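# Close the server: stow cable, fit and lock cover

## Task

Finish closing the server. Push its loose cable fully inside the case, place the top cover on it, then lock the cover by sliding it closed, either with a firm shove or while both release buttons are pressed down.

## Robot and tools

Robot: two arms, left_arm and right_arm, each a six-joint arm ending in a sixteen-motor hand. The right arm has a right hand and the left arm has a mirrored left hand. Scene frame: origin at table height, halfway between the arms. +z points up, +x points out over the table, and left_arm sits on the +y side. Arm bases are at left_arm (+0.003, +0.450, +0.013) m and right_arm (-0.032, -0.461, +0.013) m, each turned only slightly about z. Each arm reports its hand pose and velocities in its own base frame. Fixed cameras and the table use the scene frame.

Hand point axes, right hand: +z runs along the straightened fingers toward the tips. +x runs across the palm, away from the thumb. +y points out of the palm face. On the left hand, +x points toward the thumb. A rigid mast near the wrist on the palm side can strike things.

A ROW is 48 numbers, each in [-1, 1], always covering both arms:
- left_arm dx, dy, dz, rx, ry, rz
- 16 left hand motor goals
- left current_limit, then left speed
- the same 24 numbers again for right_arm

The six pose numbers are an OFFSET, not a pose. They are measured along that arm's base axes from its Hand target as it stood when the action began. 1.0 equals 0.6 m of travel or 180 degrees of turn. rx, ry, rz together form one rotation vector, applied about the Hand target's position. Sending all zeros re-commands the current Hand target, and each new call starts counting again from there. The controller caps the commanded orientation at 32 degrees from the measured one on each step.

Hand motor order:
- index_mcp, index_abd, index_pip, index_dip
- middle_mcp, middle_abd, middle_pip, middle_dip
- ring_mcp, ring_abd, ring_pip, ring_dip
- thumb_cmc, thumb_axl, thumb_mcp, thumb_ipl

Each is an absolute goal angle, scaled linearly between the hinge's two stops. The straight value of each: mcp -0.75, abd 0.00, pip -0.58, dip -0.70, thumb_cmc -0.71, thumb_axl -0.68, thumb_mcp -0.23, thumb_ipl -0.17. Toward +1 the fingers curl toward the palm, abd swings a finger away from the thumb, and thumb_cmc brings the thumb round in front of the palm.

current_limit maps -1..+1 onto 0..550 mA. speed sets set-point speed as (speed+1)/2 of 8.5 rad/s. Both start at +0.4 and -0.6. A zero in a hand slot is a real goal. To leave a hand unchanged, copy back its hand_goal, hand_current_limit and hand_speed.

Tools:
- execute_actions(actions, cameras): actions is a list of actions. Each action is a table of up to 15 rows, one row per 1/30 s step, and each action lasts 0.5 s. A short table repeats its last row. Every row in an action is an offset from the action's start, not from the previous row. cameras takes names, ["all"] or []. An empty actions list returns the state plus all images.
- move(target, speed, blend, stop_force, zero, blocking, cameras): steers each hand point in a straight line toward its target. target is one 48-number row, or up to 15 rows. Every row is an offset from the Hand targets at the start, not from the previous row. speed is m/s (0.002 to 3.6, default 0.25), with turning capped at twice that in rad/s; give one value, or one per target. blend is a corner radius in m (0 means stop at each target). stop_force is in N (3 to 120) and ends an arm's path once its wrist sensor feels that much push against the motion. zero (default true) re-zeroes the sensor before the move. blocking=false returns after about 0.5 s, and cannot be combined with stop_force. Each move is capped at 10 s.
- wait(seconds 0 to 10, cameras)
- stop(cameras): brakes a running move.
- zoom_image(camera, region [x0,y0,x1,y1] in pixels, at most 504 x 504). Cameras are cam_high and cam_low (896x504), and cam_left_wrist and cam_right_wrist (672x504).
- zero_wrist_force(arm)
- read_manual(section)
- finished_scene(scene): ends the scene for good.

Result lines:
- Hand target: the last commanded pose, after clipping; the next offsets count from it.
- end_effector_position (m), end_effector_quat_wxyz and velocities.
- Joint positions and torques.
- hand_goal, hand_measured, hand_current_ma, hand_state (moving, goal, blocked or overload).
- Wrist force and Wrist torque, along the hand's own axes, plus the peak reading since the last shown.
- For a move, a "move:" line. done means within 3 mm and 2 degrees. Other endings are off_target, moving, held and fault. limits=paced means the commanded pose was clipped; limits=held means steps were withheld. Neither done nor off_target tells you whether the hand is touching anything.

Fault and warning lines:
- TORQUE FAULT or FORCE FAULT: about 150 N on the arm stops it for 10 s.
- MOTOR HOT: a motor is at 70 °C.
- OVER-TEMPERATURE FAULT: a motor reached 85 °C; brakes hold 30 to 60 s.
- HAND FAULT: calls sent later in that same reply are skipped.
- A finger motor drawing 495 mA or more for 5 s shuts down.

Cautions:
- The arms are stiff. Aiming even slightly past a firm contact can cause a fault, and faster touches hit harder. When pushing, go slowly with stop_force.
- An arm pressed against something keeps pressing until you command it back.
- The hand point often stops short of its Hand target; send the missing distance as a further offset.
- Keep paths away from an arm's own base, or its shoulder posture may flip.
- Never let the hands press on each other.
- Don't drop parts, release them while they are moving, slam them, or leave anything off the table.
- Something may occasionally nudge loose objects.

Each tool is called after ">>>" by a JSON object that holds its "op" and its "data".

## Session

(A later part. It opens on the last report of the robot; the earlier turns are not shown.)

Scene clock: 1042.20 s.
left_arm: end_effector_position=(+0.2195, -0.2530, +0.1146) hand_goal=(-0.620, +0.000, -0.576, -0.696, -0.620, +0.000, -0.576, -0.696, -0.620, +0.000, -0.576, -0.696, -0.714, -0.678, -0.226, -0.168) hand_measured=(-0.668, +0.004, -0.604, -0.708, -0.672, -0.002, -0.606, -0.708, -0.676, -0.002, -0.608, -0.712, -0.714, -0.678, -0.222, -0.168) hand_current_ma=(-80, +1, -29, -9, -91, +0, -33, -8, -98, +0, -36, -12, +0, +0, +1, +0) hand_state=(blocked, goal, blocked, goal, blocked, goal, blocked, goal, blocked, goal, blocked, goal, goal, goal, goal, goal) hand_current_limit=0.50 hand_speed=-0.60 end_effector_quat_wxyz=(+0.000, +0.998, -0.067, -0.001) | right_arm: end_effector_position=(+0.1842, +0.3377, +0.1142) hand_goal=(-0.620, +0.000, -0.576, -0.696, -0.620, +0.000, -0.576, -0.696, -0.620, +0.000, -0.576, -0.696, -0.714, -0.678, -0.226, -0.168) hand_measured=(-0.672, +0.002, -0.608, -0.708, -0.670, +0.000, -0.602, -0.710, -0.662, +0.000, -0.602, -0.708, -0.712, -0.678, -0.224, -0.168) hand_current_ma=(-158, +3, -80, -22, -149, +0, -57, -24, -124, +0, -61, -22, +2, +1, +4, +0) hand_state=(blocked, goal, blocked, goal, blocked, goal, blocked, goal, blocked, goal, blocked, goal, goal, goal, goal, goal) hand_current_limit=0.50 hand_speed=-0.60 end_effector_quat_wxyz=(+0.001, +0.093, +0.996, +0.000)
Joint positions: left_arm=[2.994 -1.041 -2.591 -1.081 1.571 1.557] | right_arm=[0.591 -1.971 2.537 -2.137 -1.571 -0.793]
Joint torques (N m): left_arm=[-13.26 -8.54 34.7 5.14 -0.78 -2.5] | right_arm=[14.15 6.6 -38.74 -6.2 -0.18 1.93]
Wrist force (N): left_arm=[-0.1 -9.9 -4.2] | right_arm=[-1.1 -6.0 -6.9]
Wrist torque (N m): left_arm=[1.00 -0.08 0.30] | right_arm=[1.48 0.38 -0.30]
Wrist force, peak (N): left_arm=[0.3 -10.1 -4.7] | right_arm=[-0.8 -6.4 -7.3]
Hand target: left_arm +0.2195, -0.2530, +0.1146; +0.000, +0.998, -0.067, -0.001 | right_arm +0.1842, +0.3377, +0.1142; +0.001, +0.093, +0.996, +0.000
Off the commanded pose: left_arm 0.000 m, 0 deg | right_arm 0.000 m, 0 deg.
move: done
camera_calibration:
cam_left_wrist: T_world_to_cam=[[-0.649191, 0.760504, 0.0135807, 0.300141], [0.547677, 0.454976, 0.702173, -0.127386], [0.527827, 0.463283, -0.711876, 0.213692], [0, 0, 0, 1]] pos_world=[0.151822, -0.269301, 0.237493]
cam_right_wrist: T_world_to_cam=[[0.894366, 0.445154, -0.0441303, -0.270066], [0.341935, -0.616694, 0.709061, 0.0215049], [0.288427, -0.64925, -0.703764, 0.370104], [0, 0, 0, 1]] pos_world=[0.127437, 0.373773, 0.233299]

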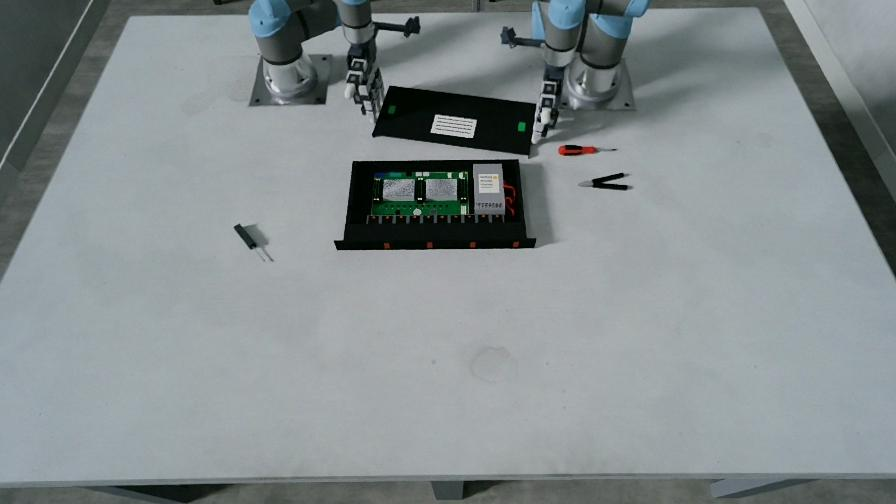

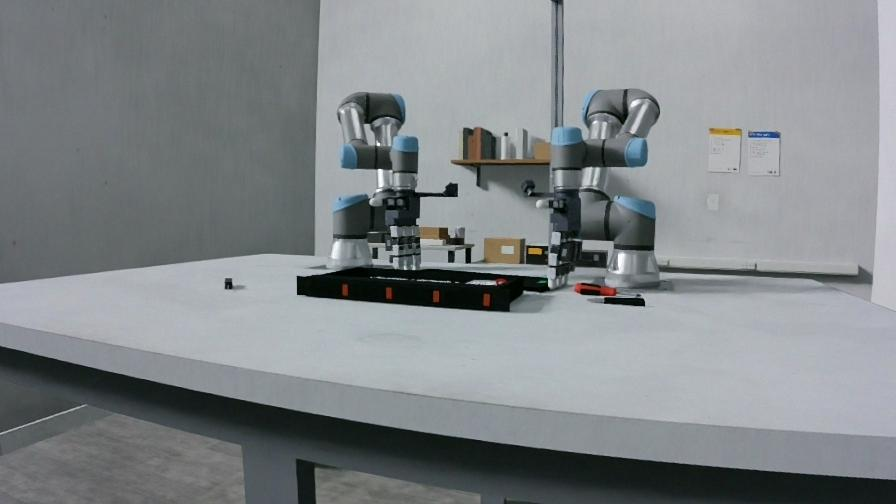

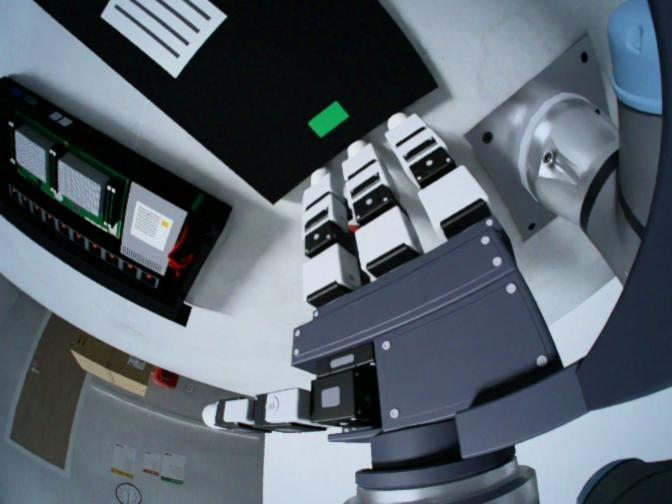

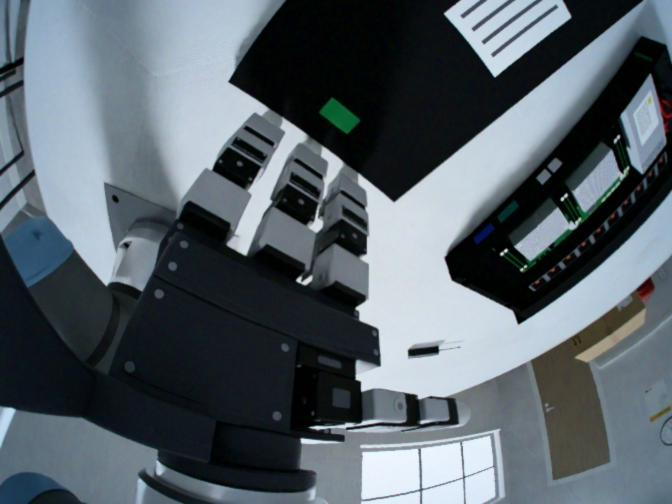

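>>> {"op": "move", "data": {"target": [[-0.0018,-0.0132,0.0,0,0,0,-0.62,0.0,-0.576,-0.696,-0.62,0,-0.576,-0.696,-0.62,0.0,-0.576,-0.696,-0.714,-0.678,-0.226,-0.168,0.5,-0.6,0.0025,0.0131,0.0,0,0,0,-0.62,0,-0.576,-0.696,-0.62,0,-0.576,-0.696,-0.62,0,-0.576,-0.696,-0.714,-0.678,-0.226,-0.168,0.5,-0.6],[-0.0018,-0.0132,0.03,0,0,0,-0.62,0.0,-0.576,-0.696,-0.62,0,-0.576,-0.696,-0.62,0.0,-0.576,-0.696,-0.714,-0.678,-0.226,-0.168,0.5,-0.6,0.0025,0.0131,0.03,0,0,0,-0.62,0,-0.576,-0.696,-0.62,0,-0.576,-0.696,-0.62,0,-0.576,-0.696,-0.714,-0.678,-0.226,-0.168,0.5,-0.6]], "speed": 0.02, "cameras": ["all"]}}

>>> {"op": "zoom_image", "data": {"camera": "cam_high", "region": [330, 40, 640, 200]}}

>>> {"op": "zoom_image", "data": {"camera": "cam_low", "region": [360, 220, 640, 320]}}

>>> {"op": "zoom_image", "data": {"camera": "cam_left_wrist", "region": [230, 50, 450, 220]}}

>>> {"op": "zoom_image", "data": {"camera": "cam_right_wrist", "region": [220, 40, 440, 220]}}

Scene clock: 1071.40 s.
left_arm: end_effector_position=(+0.2184, -0.2609, +0.1325) hand_goal=(-0.620, +0.000, -0.576, -0.696, -0.620, +0.000, -0.576, -0.696, -0.620, +0.000, -0.576, -0.696, -0.714, -0.678, -0.226, -0.168) hand_measured=(-0.624, +0.000, -0.578, -0.700, -0.624, -0.002, -0.580, -0.700, -0.624, -0.002, -0.578, -0.700, -0.714, -0.678, -0.222, -0.168) hand_current_ma=(-1, +0, -1, -1, -1, -1, -1, -1, -1, +0, -1, -1, +0, +0, +1, +0) hand_state=(goal, goal, goal, goal, goal, goal, goal, goal, goal, goal, goal, goal, goal, goal, goal, goal) hand_current_limit=0.50 hand_speed=-0.60 end_effector_quat_wxyz=(+0.000, +0.998, -0.067, -0.001) | right_arm: end_effector_position=(+0.1856, +0.3456, +0.1321) hand_goal=(-0.620, +0.000, -0.576, -0.696, -0.620, +0.000, -0.576, -0.696, -0.620, +0.000, -0.576, -0.696, -0.714, -0.678, -0.226, -0.168) hand_measured=(-0.622, +0.000, -0.580, -0.698, -0.622, -0.002, -0.578, -0.700, -0.622, -0.002, -0.578, -0.700, -0.712, -0.678, -0.224, -0.168) hand_current_ma=(-4, +0, -4, -3, -4, -1, -3, -4, -4, -2, -3, -4, +2, +1, +4, +0) hand_state=(goal, goal, goal, goal, goal, goal, goal, goal, goal, goal, goal, goal, goal, goal, goal, goal) hand_current_limit=0.50 hand_speed=-0.60 end_effector_quat_wxyz=(+0.001, +0.093, +0.996, +0.000)
Joint positions: left_arm=[2.959 -1.025 -2.546 -1.142 1.571 1.523] | right_arm=[0.612 -1.979 2.488 -2.081 -1.571 -0.772]
Joint torques (N m): left_arm=[8.13 6.02 36.77 -0.56 0.6 0.93] | right_arm=[3.57 -12.21 -37.12 -0.5 -1.18 -0.04]
Wrist force (N): left_arm=[0.7 -1.4 -0.2] | right_arm=[-1.3 2.1 -2.2]
Wrist torque (N m): left_arm=[0.02 -0.01 0.13] | right_arm=[0.38 0.14 -0.14]
Wrist force, peak (N): left_arm=[-0.2 -14.7 -7.8] | right_arm=[-0.8 -10.6 -11.2]
Hand target: left_arm +0.2184, -0.2609, +0.1326; +0.000, +0.998, -0.067, -0.001 | right_arm +0.1857, +0.3456, +0.1322; +0.001, +0.093, +0.996, +0.000
Off the commanded pose: left_arm 0.000 m, 0 deg | right_arm 0.000 m, 0 deg.
move: done
camera_calibration:
cam_left_wrist: T_world_to_cam=[[-0.649151, 0.760538, 0.0136332, 0.305258], [0.547726, 0.45492, 0.702171, -0.135735], [0.527826, 0.463282, -0.711877, 0.230722], [0, 0, 0, 1]] pos_world=[0.150722, -0.277301, 0.255393]
cam_right_wrist: T_world_to_cam=[[0.894367, 0.445157, -0.044066, -0.274152], [0.341914, -0.616755, 0.709019, 0.013208], [0.288447, -0.649191, -0.703811, 0.387384], [0, 0, 0, 1]] pos_world=[0.128937, 0.381673, 0.251199]

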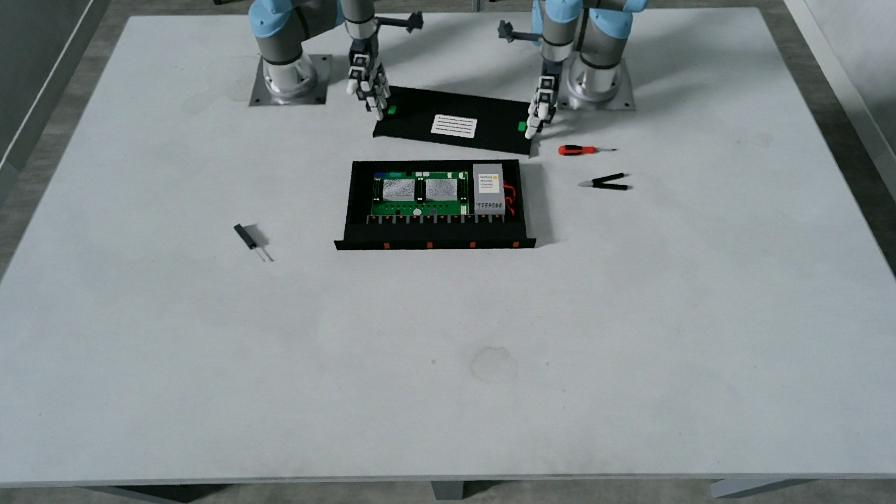

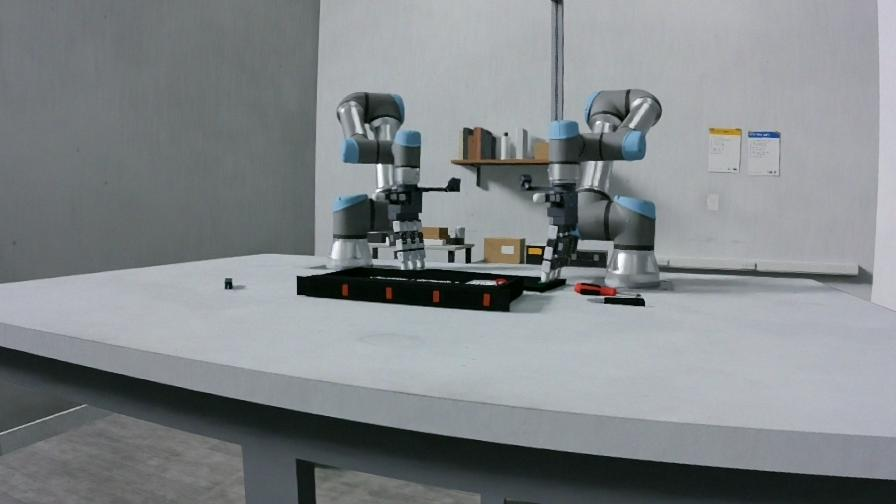

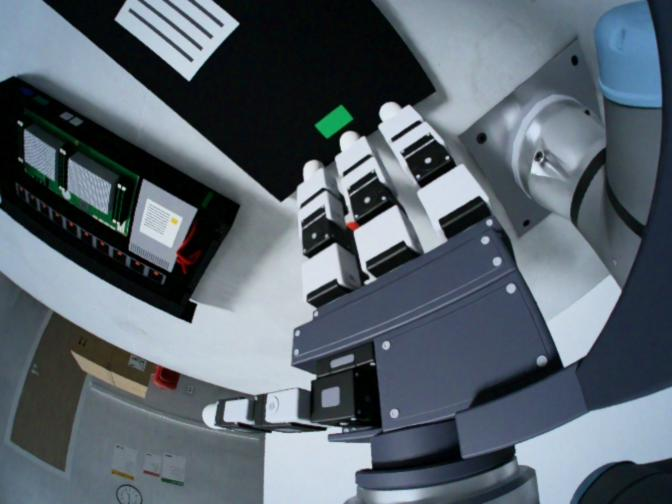

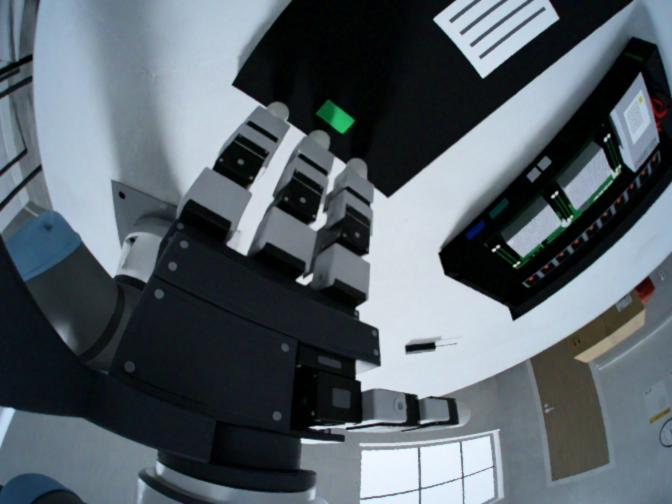

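Scaled by 1.626 from the camera's 896x504 image, which has a finer 1280x720 frame.

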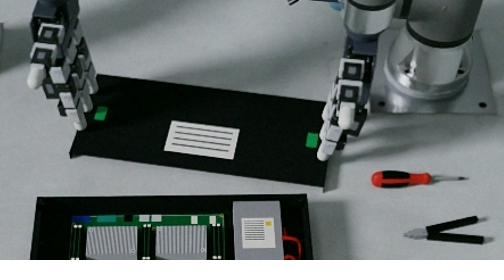

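Scaled by 1.800 from the camera's 896x504 image, which has a finer 1280x720 frame.

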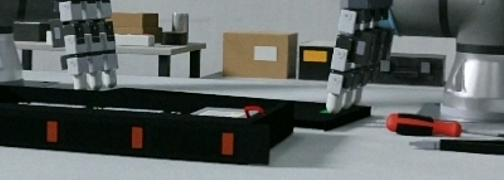

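Scaled by 2.291 from the camera's 672x504 image, which has a finer 960x720 frame.

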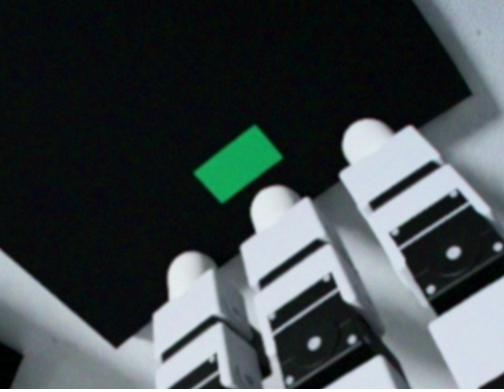

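Scaled by 2.291 from the camera's 672x504 image, which has a finer 960x720 frame.

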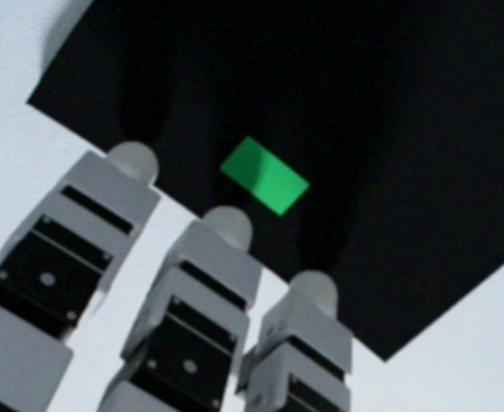

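>>> {"op": "move", "data": {"target": [[0,0,0.04,0,0,0,-0.70,0.0,-0.576,-0.696,-0.70,0,-0.576,-0.696,-0.70,0.0,-0.576,-0.696,-0.714,-0.678,-0.226,-0.168,0.6,-0.6,0,0,0.04,0,0,0,-0.70,0,-0.576,-0.696,-0.70,0,-0.576,-0.696,-0.70,0,-0.576,-0.696,-0.714,-0.678,-0.226,-0.168,0.6,-0.6],[0.0075,0.0545,0.04,0,0,0,-0.70,0.0,-0.576,-0.696,-0.70,0,-0.576,-0.696,-0.70,0.0,-0.576,-0.696,-0.714,-0.678,-0.226,-0.168,0.6,-0.6,-0.0103,-0.054,0.04,0,0,0,-0.70,0,-0.576,-0.696,-0.70,0,-0.576,-0.696,-0.70,0,-0.576,-0.696,-0.714,-0.678,-0.226,-0.168,0.6,-0.6]], "speed": 0.05, "cameras": ["all"]}}

>>> {"op": "zoom_image", "data": {"camera": "cam_high", "region": [330, 40, 640, 200]}}

>>> {"op": "zoom_image", "data": {"camera": "cam_low", "region": [440, 220, 600, 320]}}

Scene clock: 1110.10 s.
left_arm: end_effector_position=(+0.2229, -0.2283, +0.1566) hand_goal=(-0.700, +0.000, -0.576, -0.696, -0.700, +0.000, -0.576, -0.696, -0.700, +0.000, -0.576, -0.696, -0.714, -0.678, -0.226, -0.168) hand_measured=(-0.698, +0.000, -0.578, -0.698, -0.696, -0.002, -0.578, -0.698, -0.698, -0.002, -0.578, -0.700, -0.714, -0.678, -0.222, -0.168) hand_current_ma=(+1, +0, -1, -1, +1, -1, -1, -1, +1, +0, -1, -1, +0, +0, +1, +0) hand_state=(goal, goal, goal, goal, goal, goal, goal, goal, goal, goal, goal, goal, goal, goal, goal, goal) hand_current_limit=0.60 hand_speed=-0.60 end_effector_quat_wxyz=(+0.000, +0.998, -0.067, -0.001) | right_arm: end_effector_position=(+0.1795, +0.3133, +0.1562) hand_goal=(-0.700, +0.000, -0.576, -0.696, -0.700, +0.000, -0.576, -0.696, -0.700, +0.000, -0.576, -0.696, -0.714, -0.678, -0.226, -0.168) hand_measured=(-0.696, +0.000, -0.578, -0.698, -0.696, -0.002, -0.578, -0.698, -0.696, -0.002, -0.578, -0.698, -0.712, -0.678, -0.224, -0.168) hand_current_ma=(+5, +0, -3, -3, +5, -1, -2, -4, +4, -2, -3, -4, +2, +1, +4, +0) hand_state=(goal, goal, goal, goal, goal, goal, goal, goal, goal, goal, goal, goal, goal, goal, goal, goal) hand_current_limit=0.60 hand_speed=-0.60 end_effector_quat_wxyz=(+0.001, +0.093, +0.996, +0.000)
Joint positions: left_arm=[3.105 -0.919 -2.517 -1.277 1.572 1.668] | right_arm=[0.518 -2.142 2.492 -1.922 -1.571 -0.865]
Joint torques (N m): left_arm=[10.43 3.31 8.84 -0.45 -0.39 3.1] | right_arm=[-12.6 -4.31 -7.63 -0.66 0.95 -1.95]
Wrist force (N): left_arm=[1.0 -1.2 0.0] | right_arm=[-1.4 2.1 -2.3]
Wrist torque (N m): left_arm=[0.01 0.01 -0.02] | right_arm=[0.34 0.17 0.02]
Wrist force, peak (N): left_arm=[1.6 -1.6 -0.2] | right_arm=[-1.9 2.6 -2.6]
Hand target: left_arm +0.2229, -0.2282, +0.1566; +0.000, +0.998, -0.067, -0.001 | right_arm +0.1795, +0.3132, +0.1562; +0.001, +0.093, +0.996, +0.000
Off the commanded pose: left_arm 0.000 m, 0 deg | right_arm 0.000 m, 0 deg.
move: done
camera_calibration:
cam_left_wrist: T_world_to_cam=[[-0.64919, 0.760503, 0.0136871, 0.282963], [0.547702, 0.454898, 0.702204, -0.170008], [0.527802, 0.46336, -0.711845, 0.230367], [0, 0, 0, 1]] pos_world=[0.155223, -0.244601, 0.279493]
cam_right_wrist: T_world_to_cam=[[0.894397, 0.445097, -0.0440672, -0.253153], [0.341835, -0.61669, 0.709114, -0.0216485], [0.288449, -0.649293, -0.703715, 0.385104], [0, 0, 0, 1]] pos_world=[0.122737, 0.349373, 0.275199]

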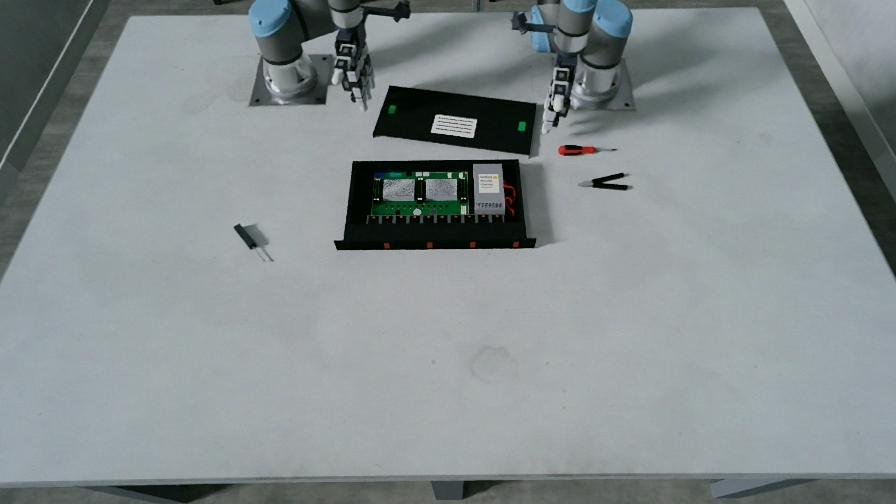

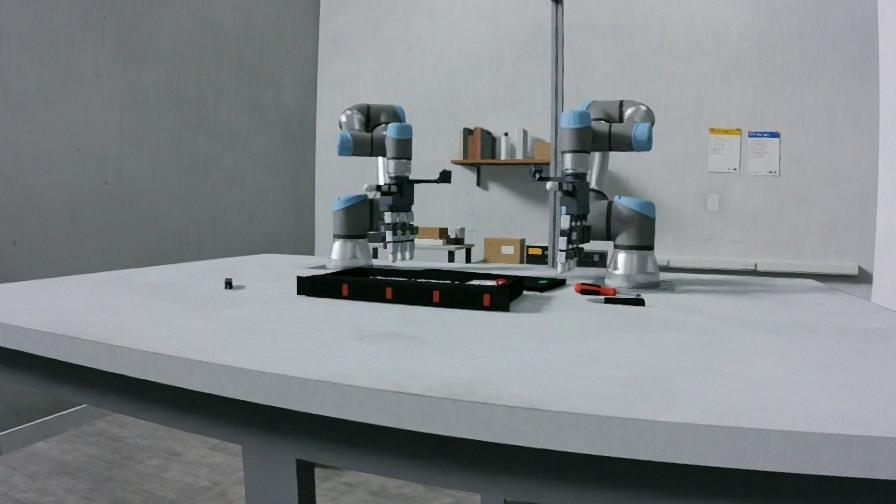

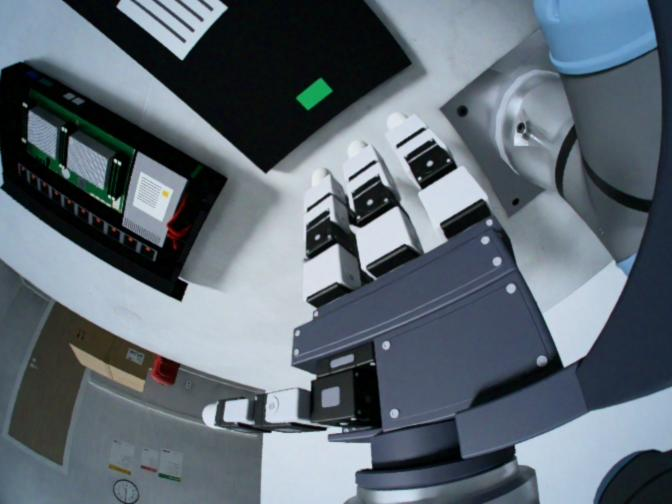

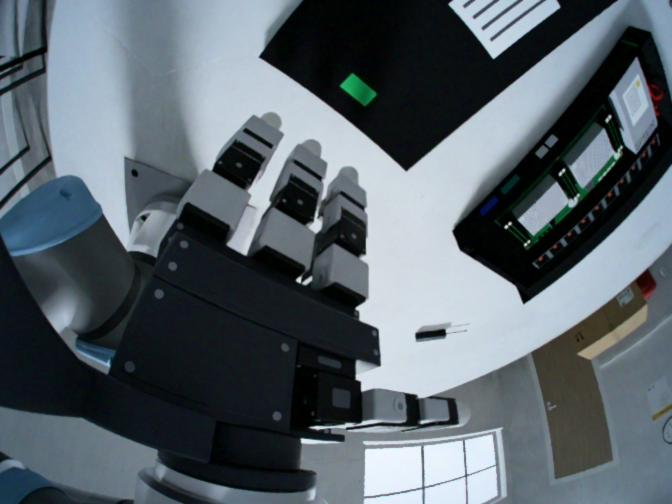

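Scaled by 1.626 from the camera's 896x504 image, which has a finer 1280x720 frame.

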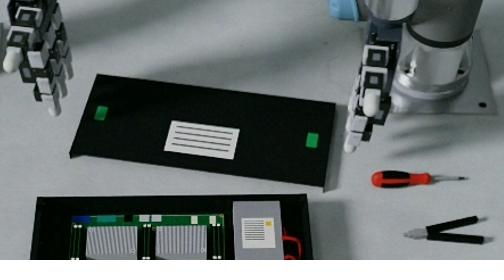

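Scaled by 3.150 from the camera's 896x504 image, which has a finer 1280x720 frame.

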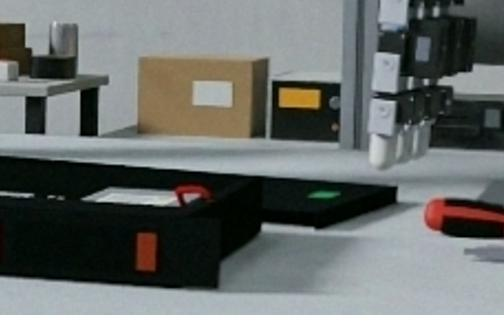

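>>> {"op": "move", "data": {"target": [[0,0,-0.0718,0,0,0,-0.70,0.0,-0.576,-0.696,-0.70,0,-0.576,-0.696,-0.70,0.0,-0.576,-0.696,-0.714,-0.678,-0.226,-0.168,0.6,-0.6,0,0,-0.0718,0,0,0,-0.70,0,-0.576,-0.696,-0.70,0,-0.576,-0.696,-0.70,0,-0.576,-0.696,-0.714,-0.678,-0.226,-0.168,0.6,-0.6],[-0.0079,-0.0578,-0.0718,0,0,0,-0.70,0.0,-0.576,-0.696,-0.70,0,-0.576,-0.696,-0.70,0.0,-0.576,-0.696,-0.714,-0.678,-0.226,-0.168,0.6,-0.6,0.0109,0.0574,-0.0718,0,0,0,-0.70,0,-0.576,-0.696,-0.70,0,-0.576,-0.696,-0.70,0,-0.576,-0.696,-0.714,-0.678,-0.226,-0.168,0.6,-0.6]], "speed": [0.04,0.025], "cameras": ["all"]}}

>>> {"op": "zoom_image", "data": {"camera": "cam_left_wrist", "region": [230, 50, 450, 220]}}

>>> {"op": "zoom_image", "data": {"camera": "cam_right_wrist", "region": [220, 40, 440, 220]}}

Scene clock: 1125.80 s.
left_arm: end_effector_position=(+0.2182, -0.2628, +0.1135) hand_goal=(-0.700, +0.000, -0.576, -0.696, -0.700, +0.000, -0.576, -0.696, -0.700, +0.000, -0.576, -0.696, -0.714, -0.678, -0.226, -0.168) hand_measured=(-0.738, +0.002, -0.598, -0.704, -0.742, +0.000, -0.600, -0.704, -0.744, +0.000, -0.600, -0.708, -0.714, -0.678, -0.222, -0.168) hand_current_ma=(-56, +0, -19, -5, -64, +0, -23, -5, -70, +0, -25, -7, +0, +0, +1, +0) hand_state=(blocked, goal, blocked, goal, blocked, goal, blocked, goal, blocked, goal, blocked, goal, goal, goal, goal, goal) hand_current_limit=0.60 hand_speed=-0.60 end_effector_quat_wxyz=(+0.000, +0.998, -0.067, -0.001) end_effector_velocity=(-0.001, -0.001, -0.001) end_effector_angular_velocity=(+0.001, +0.001, -0.001) | right_arm: end_effector_position=(+0.1860, +0.3475, +0.1131) hand_goal=(-0.700, +0.000, -0.576, -0.696, -0.700, +0.000, -0.576, -0.696, -0.700, +0.000, -0.576, -0.696, -0.714, -0.678, -0.226, -0.168) hand_measured=(-0.738, +0.002, -0.598, -0.702, -0.734, +0.000, -0.592, -0.704, -0.728, +0.000, -0.594, -0.704, -0.712, -0.678, -0.224, -0.168) hand_current_ma=(-105, +1, -46, -8, -93, +0, -33, -12, -72, +0, -34, -11, +2, +1, +4, +0) hand_state=(blocked, goal, blocked, goal, blocked, goal, goal, goal, blocked, goal, goal, goal, goal, goal, goal, goal) hand_current_limit=0.60 hand_speed=-0.60 end_effector_quat_wxyz=(+0.001, +0.093, +0.996, +0.000)
Joint positions: left_arm=[2.951 -1.067 -2.584 -1.063 1.571 1.515] | right_arm=[0.617 -1.933 2.52 -2.159 -1.571 -0.767]
Joint velocities: left_arm=[-0.005 -0.003 0 0.001 0.001 -0.004] | right_arm=[within noise]
Joint torques (N m): left_arm=[-13.89 -7.64 34.79 5.52 -0.42 -2.56] | right_arm=[13.3 5.92 -36.01 -5.49 -0.41 2.07]
Wrist force (N): left_arm=[0.1 -8.6 -4.5] | right_arm=[-1.3 -3.9 -8.1]
Wrist torque (N m): left_arm=[0.87 -0.14 0.28] | right_arm=[1.36 0.28 -0.25]
Wrist force, peak (N): left_arm=[0.2 -8.7 -4.8] | right_arm=[-0.9 -3.6 -12.7]
Hand target: left_arm +0.2182, -0.2629, +0.1135; +0.000, +0.998, -0.067, -0.001 | right_arm +0.1860, +0.3476, +0.1131; +0.001, +0.093, +0.996, +0.000
Off the commanded pose: left_arm 0.000 m, 0 deg | right_arm 0.000 m, 0 deg.
move: done
camera_calibration:
cam_left_wrist: T_world_to_cam=[[-0.64919, 0.760505, 0.0135778, 0.306766], [0.547713, 0.455009, 0.702123, -0.121427], [0.52779, 0.463248, -0.711926, 0.218143], [0, 0, 0, 1]] pos_world=[0.150523, -0.279101, 0.236393]
cam_right_wrist: T_world_to_cam=[[0.894366, 0.445154, -0.0441303, -0.276087], [0.341935, -0.616694, 0.709061, 0.027713], [0.288427, -0.64925, -0.703764, 0.375173], [0, 0, 0, 1]] pos_world=[0.129237, 0.383573, 0.232199]

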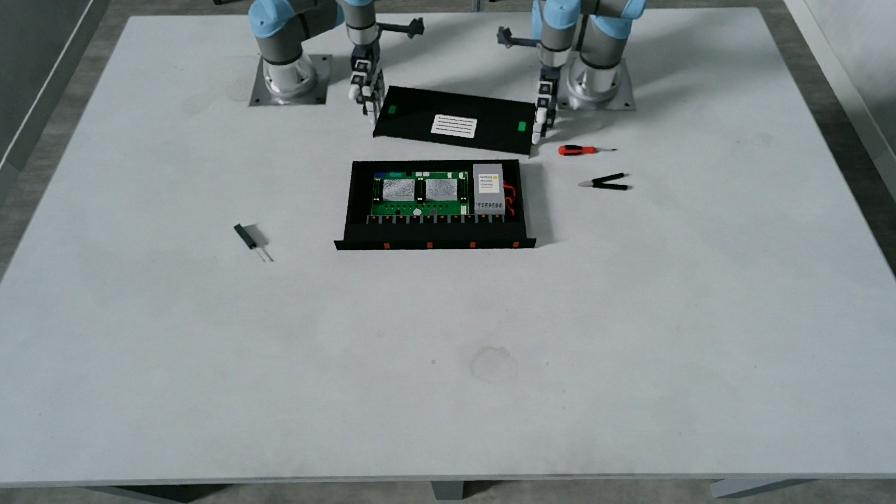

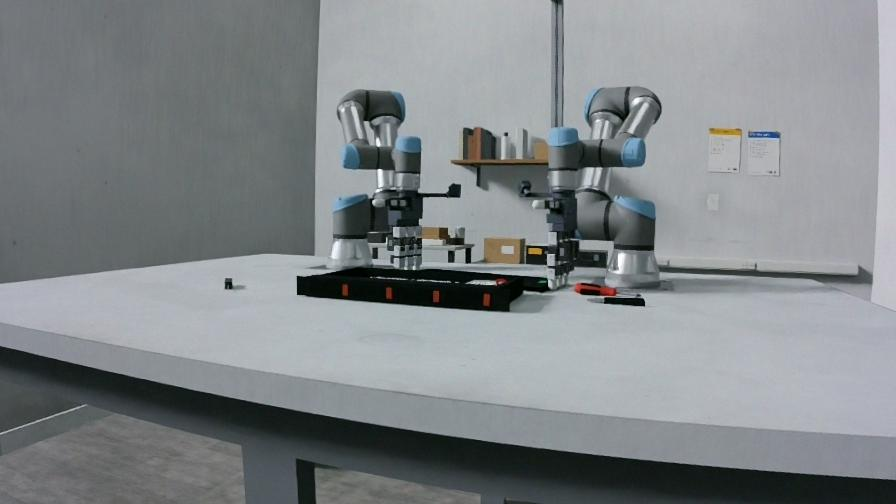

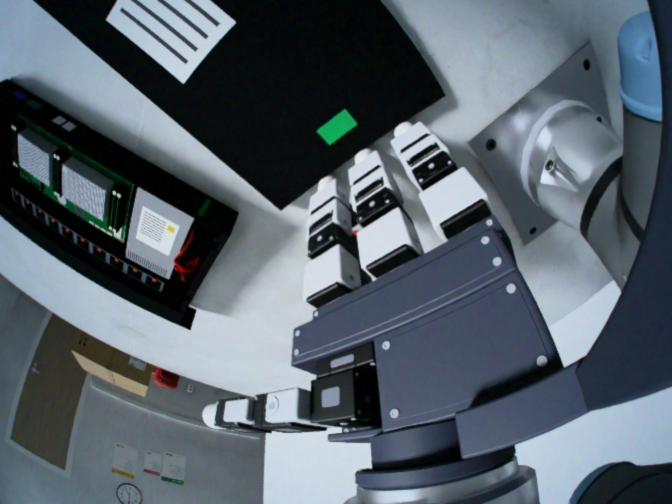

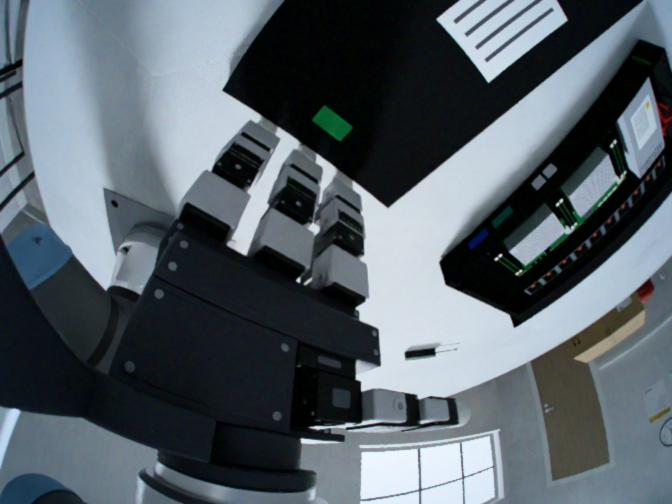

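Scaled by 2.291 from the camera's 672x504 image, which has a finer 960x720 frame.

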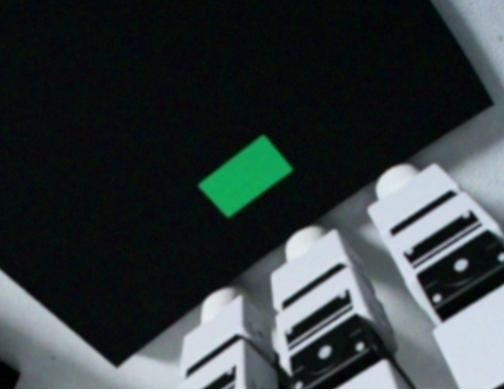

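Scaled by 2.291 from the camera's 672x504 image, which has a finer 960x720 frame.

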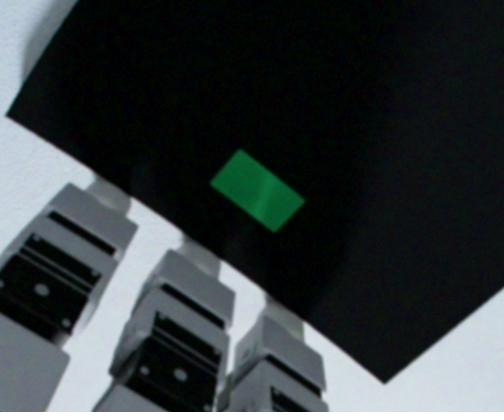

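>>> {"op": "move", "data": {"target": [-0.0027,-0.0198,0.0,0,0,0,-0.70,0.0,-0.576,-0.696,-0.70,0,-0.576,-0.696,-0.70,0.0,-0.576,-0.696,-0.714,-0.678,-0.226,-0.168,0.6,-0.6,0.0037,0.0197,0,0,0,0,-0.70,0,-0.576,-0.696,-0.70,0,-0.576,-0.696,-0.70,0,-0.576,-0.696,-0.714,-0.678,-0.226,-0.168,0.6,-0.6], "speed": 0.025}}

>>> {"op": "move", "data": {"target": [0,0,0.01,0,0,0,-0.70,0.0,-0.576,-0.696,-0.70,0,-0.576,-0.696,-0.70,0.0,-0.576,-0.696,-0.714,-0.678,-0.226,-0.168,0.6,-0.6,0,0,0.01,0,0,0,-0.70,0,-0.576,-0.696,-0.70,0,-0.576,-0.696,-0.70,0,-0.576,-0.696,-0.714,-0.678,-0.226,-0.168,0.6,-0.6], "speed": 0.01, "cameras": ["all"]}}

>>> {"op": "zoom_image", "data": {"camera": "cam_low", "region": [440, 220, 600, 320]}}

>>> {"op": "zoom_image", "data": {"camera": "cam_left_wrist", "region": [230, 50, 450, 220]}}

>>> {"op": "zoom_image", "data": {"camera": "cam_right_wrist", "region": [220, 40, 440, 220]}}

Scene clock: 1139.97 s.
left_arm: end_effector_position=(+0.2166, -0.2747, +0.1135) hand_goal=(-0.700, +0.000, -0.576, -0.696, -0.700, +0.000, -0.576, -0.696, -0.700, +0.000, -0.576, -0.696, -0.714, -0.678, -0.226, -0.168) hand_measured=(-0.786, +0.004, -0.624, -0.718, -0.790, +0.002, -0.628, -0.718, -0.790, +0.002, -0.628, -0.722, -0.714, -0.678, -0.222, -0.168) hand_current_ma=(-200, +1, -73, -22, -215, +0, -80, -20, -220, +0, -82, -27, +0, +0, +1, +0) hand_state=(blocked, goal, blocked, blocked, blocked, goal, blocked, blocked, blocked, goal, blocked, blocked, goal, goal, goal, goal) hand_current_limit=0.60 hand_speed=-0.60 end_effector_quat_wxyz=(+0.000, +0.998, -0.067, -0.001) | right_arm: end_effector_position=(+0.1882, +0.3593, +0.1131) hand_goal=(-0.700, +0.000, -0.576, -0.696, -0.700, +0.000, -0.576, -0.696, -0.700, +0.000, -0.576, -0.696, -0.714, -0.678, -0.226, -0.168) hand_measured=(-0.784, +0.002, -0.628, -0.712, -0.784, +0.000, -0.618, -0.716, -0.774, +0.000, -0.622, -0.716, -0.712, -0.678, -0.224, -0.168) hand_current_ma=(-303, +1, -148, -32, -296, +0, -110, -41, -256, +0, -128, -43, +2, +1, +4, +0) hand_state=(blocked, goal, blocked, goal, blocked, goal, blocked, goal, blocked, goal, blocked, blocked, goal, goal, goal, goal) hand_current_limit=0.60 hand_speed=-0.60 end_effector_quat_wxyz=(+0.001, +0.093, +0.996, +0.000)
Joint positions: left_arm=[2.902 -1.096 -2.572 -1.046 1.571 1.465] | right_arm=[0.646 -1.891 2.497 -2.178 -1.571 -0.737]
Joint torques (N m): left_arm=[-14.95 -7.62 31.42 5.11 -1.89 -2.61] | right_arm=[14.64 4.83 -35.28 -6.33 3.49 1.9]
Wrist force (N): left_arm=[0.0 -15.7 -9.8] | right_arm=[-0.9 -10.7 -15.7]
Wrist torque (N m): left_arm=[1.78 -0.31 0.44] | right_arm=[2.63 0.33 -0.38]
Wrist force, peak (N): left_arm=[0.1 -16.0 -10.3] | right_arm=[-0.9 -10.2 -18.3]
Hand target: left_arm +0.2166, -0.2748, +0.1135; +0.000, +0.998, -0.067, -0.001 | right_arm +0.1882, +0.3594, +0.1131; +0.001, +0.093, +0.996, +0.000
Off the commanded pose: left_arm 0.000 m, 0 deg | right_arm 0.000 m, 0 deg.
move: done

Scene clock: 1140.97 s.
left_arm: end_effector_position=(+0.2166, -0.2748, +0.1194) hand_goal=(-0.700, +0.000, -0.576, -0.696, -0.700, +0.000, -0.576, -0.696, -0.700, +0.000, -0.576, -0.696, -0.714, -0.678, -0.226, -0.168) hand_measured=(-0.786, -0.006, -0.624, -0.722, -0.790, -0.006, -0.628, -0.720, -0.790, -0.006, -0.628, -0.724, -0.714, -0.678, -0.222, -0.168) hand_current_ma=(-201, -2, -73, -25, -215, -2, -80, -23, -220, -2, -82, -31, +0, +0, +1, +0) hand_state=(blocked, goal, blocked, blocked, blocked, goal, blocked, blocked, blocked, goal, blocked, blocked, goal, goal, goal, goal) hand_current_limit=0.60 hand_speed=-0.60 end_effector_quat_wxyz=(+0.000, +0.998, -0.067, -0.001) | right_arm: end_effector_position=(+0.1882, +0.3595, +0.1190) hand_goal=(-0.700, +0.000, -0.576, -0.696, -0.700, +0.000, -0.576, -0.696, -0.700, +0.000, -0.576, -0.696, -0.714, -0.678, -0.226, -0.168) hand_measured=(-0.786, -0.002, -0.628, -0.712, -0.784, -0.002, -0.618, -0.716, -0.776, -0.002, -0.624, -0.716, -0.712, -0.678, -0.224, -0.168) hand_current_ma=(-304, -2, -149, -32, -298, -2, -111, -41, -258, -2, -129, -44, +2, +1, +4, +0) hand_state=(blocked, goal, blocked, goal, blocked, goal, blocked, goal, blocked, goal, blocked, blocked, goal, goal, goal, goal) hand_current_limit=0.60 hand_speed=-0.60 end_effector_quat_wxyz=(+0.001, +0.093, +0.996, +0.000)
Joint positions: left_arm=[2.901 -1.084 -2.56 -1.07 1.571 1.465] | right_arm=[0.647 -1.904 2.486 -2.154 -1.571 -0.737]
Joint torques (N m): left_arm=[-8.79 9.74 38.87 -0.22 -1.54 -2.08] | right_arm=[12.3 -16.53 -42.02 -1.91 1.12 1.74]
Wrist force (N): left_arm=[0.7 -9.0 2.9] | right_arm=[-1.2 -4.0 1.1]
Wrist torque (N m): left_arm=[0.26 0.15 0.33] | right_arm=[0.66 0.06 -0.25]
Wrist force, peak (N): left_arm=[-0.3 -15.9 -9.9] | right_arm=[-1.3 -11.0 -16.1]
Hand target: left_arm +0.2166, -0.2748, +0.1195; +0.000, +0.998, -0.067, -0.001 | right_arm +0.1882, +0.3594, +0.1191; +0.001, +0.093, +0.996, +0.000
Off the commanded pose: left_arm 0.000 m, 0 deg | right_arm 0.000 m, 0 deg.
move: done
camera_calibration:
cam_left_wrist: T_world_to_cam=[[-0.649191, 0.760504, 0.0135807, 0.314707], [0.547677, 0.454976, 0.702173, -0.119195], [0.527827, 0.463283, -0.711876, 0.228792], [0, 0, 0, 1]] pos_world=[0.148822, -0.291101, 0.242293]
cam_right_wrist: T_world_to_cam=[[0.894352, 0.445186, -0.0440992, -0.283199], [0.341955, -0.616733, 0.709018, 0.0301047], [0.288447, -0.649192, -0.70381, 0.386373], [0, 0, 0, 1]] pos_world=[0.131537, 0.395473, 0.238099]

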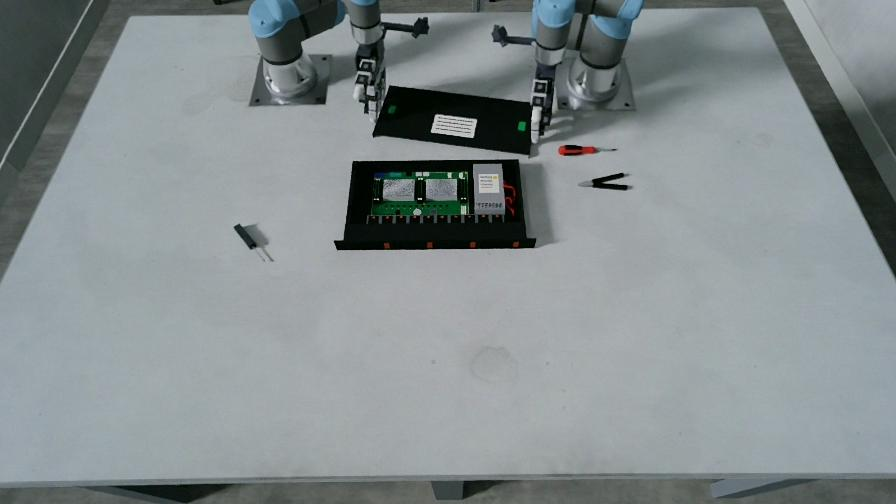

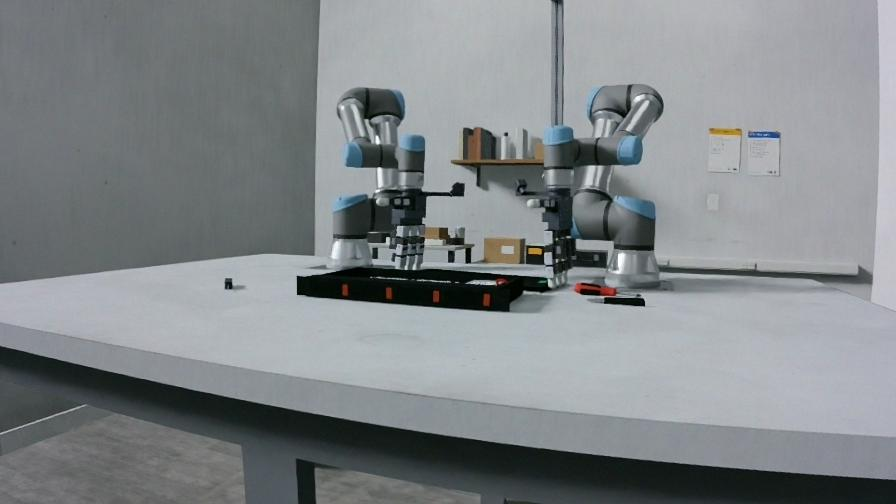

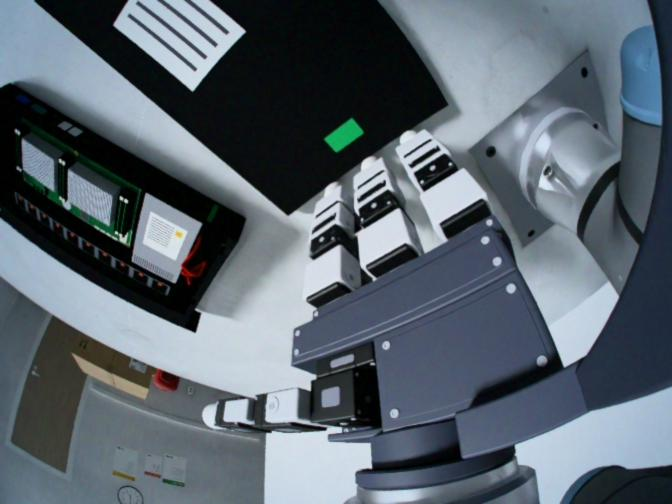

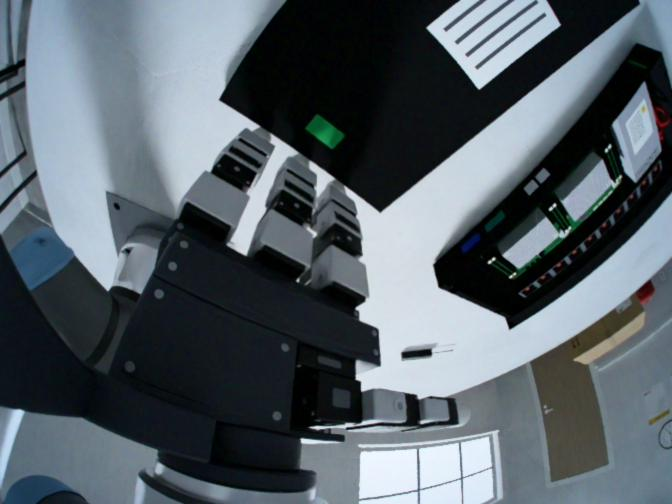

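Scaled by 3.150 from the camera's 896x504 image, which has a finer 1280x720 frame.

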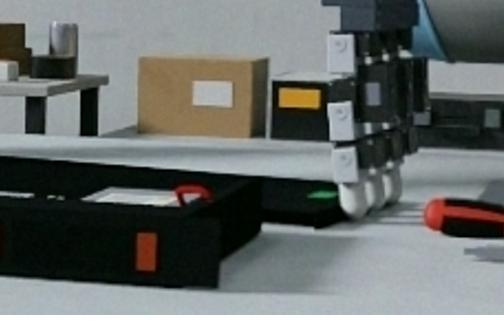

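Scaled by 2.291 from the camera's 672x504 image, which has a finer 960x720 frame.

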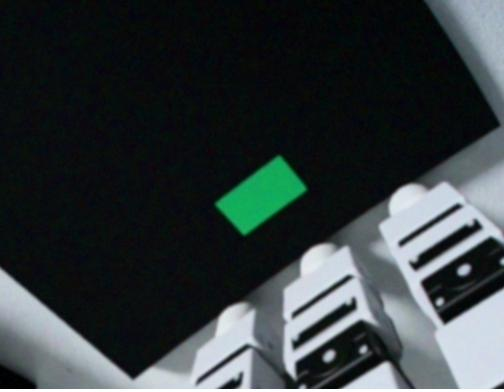

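Scaled by 2.291 from the camera's 672x504 image, which has a finer 960x720 frame.

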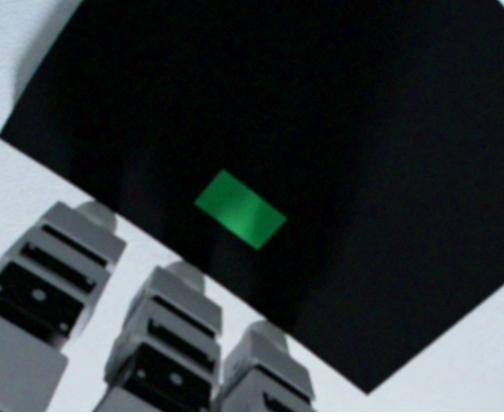

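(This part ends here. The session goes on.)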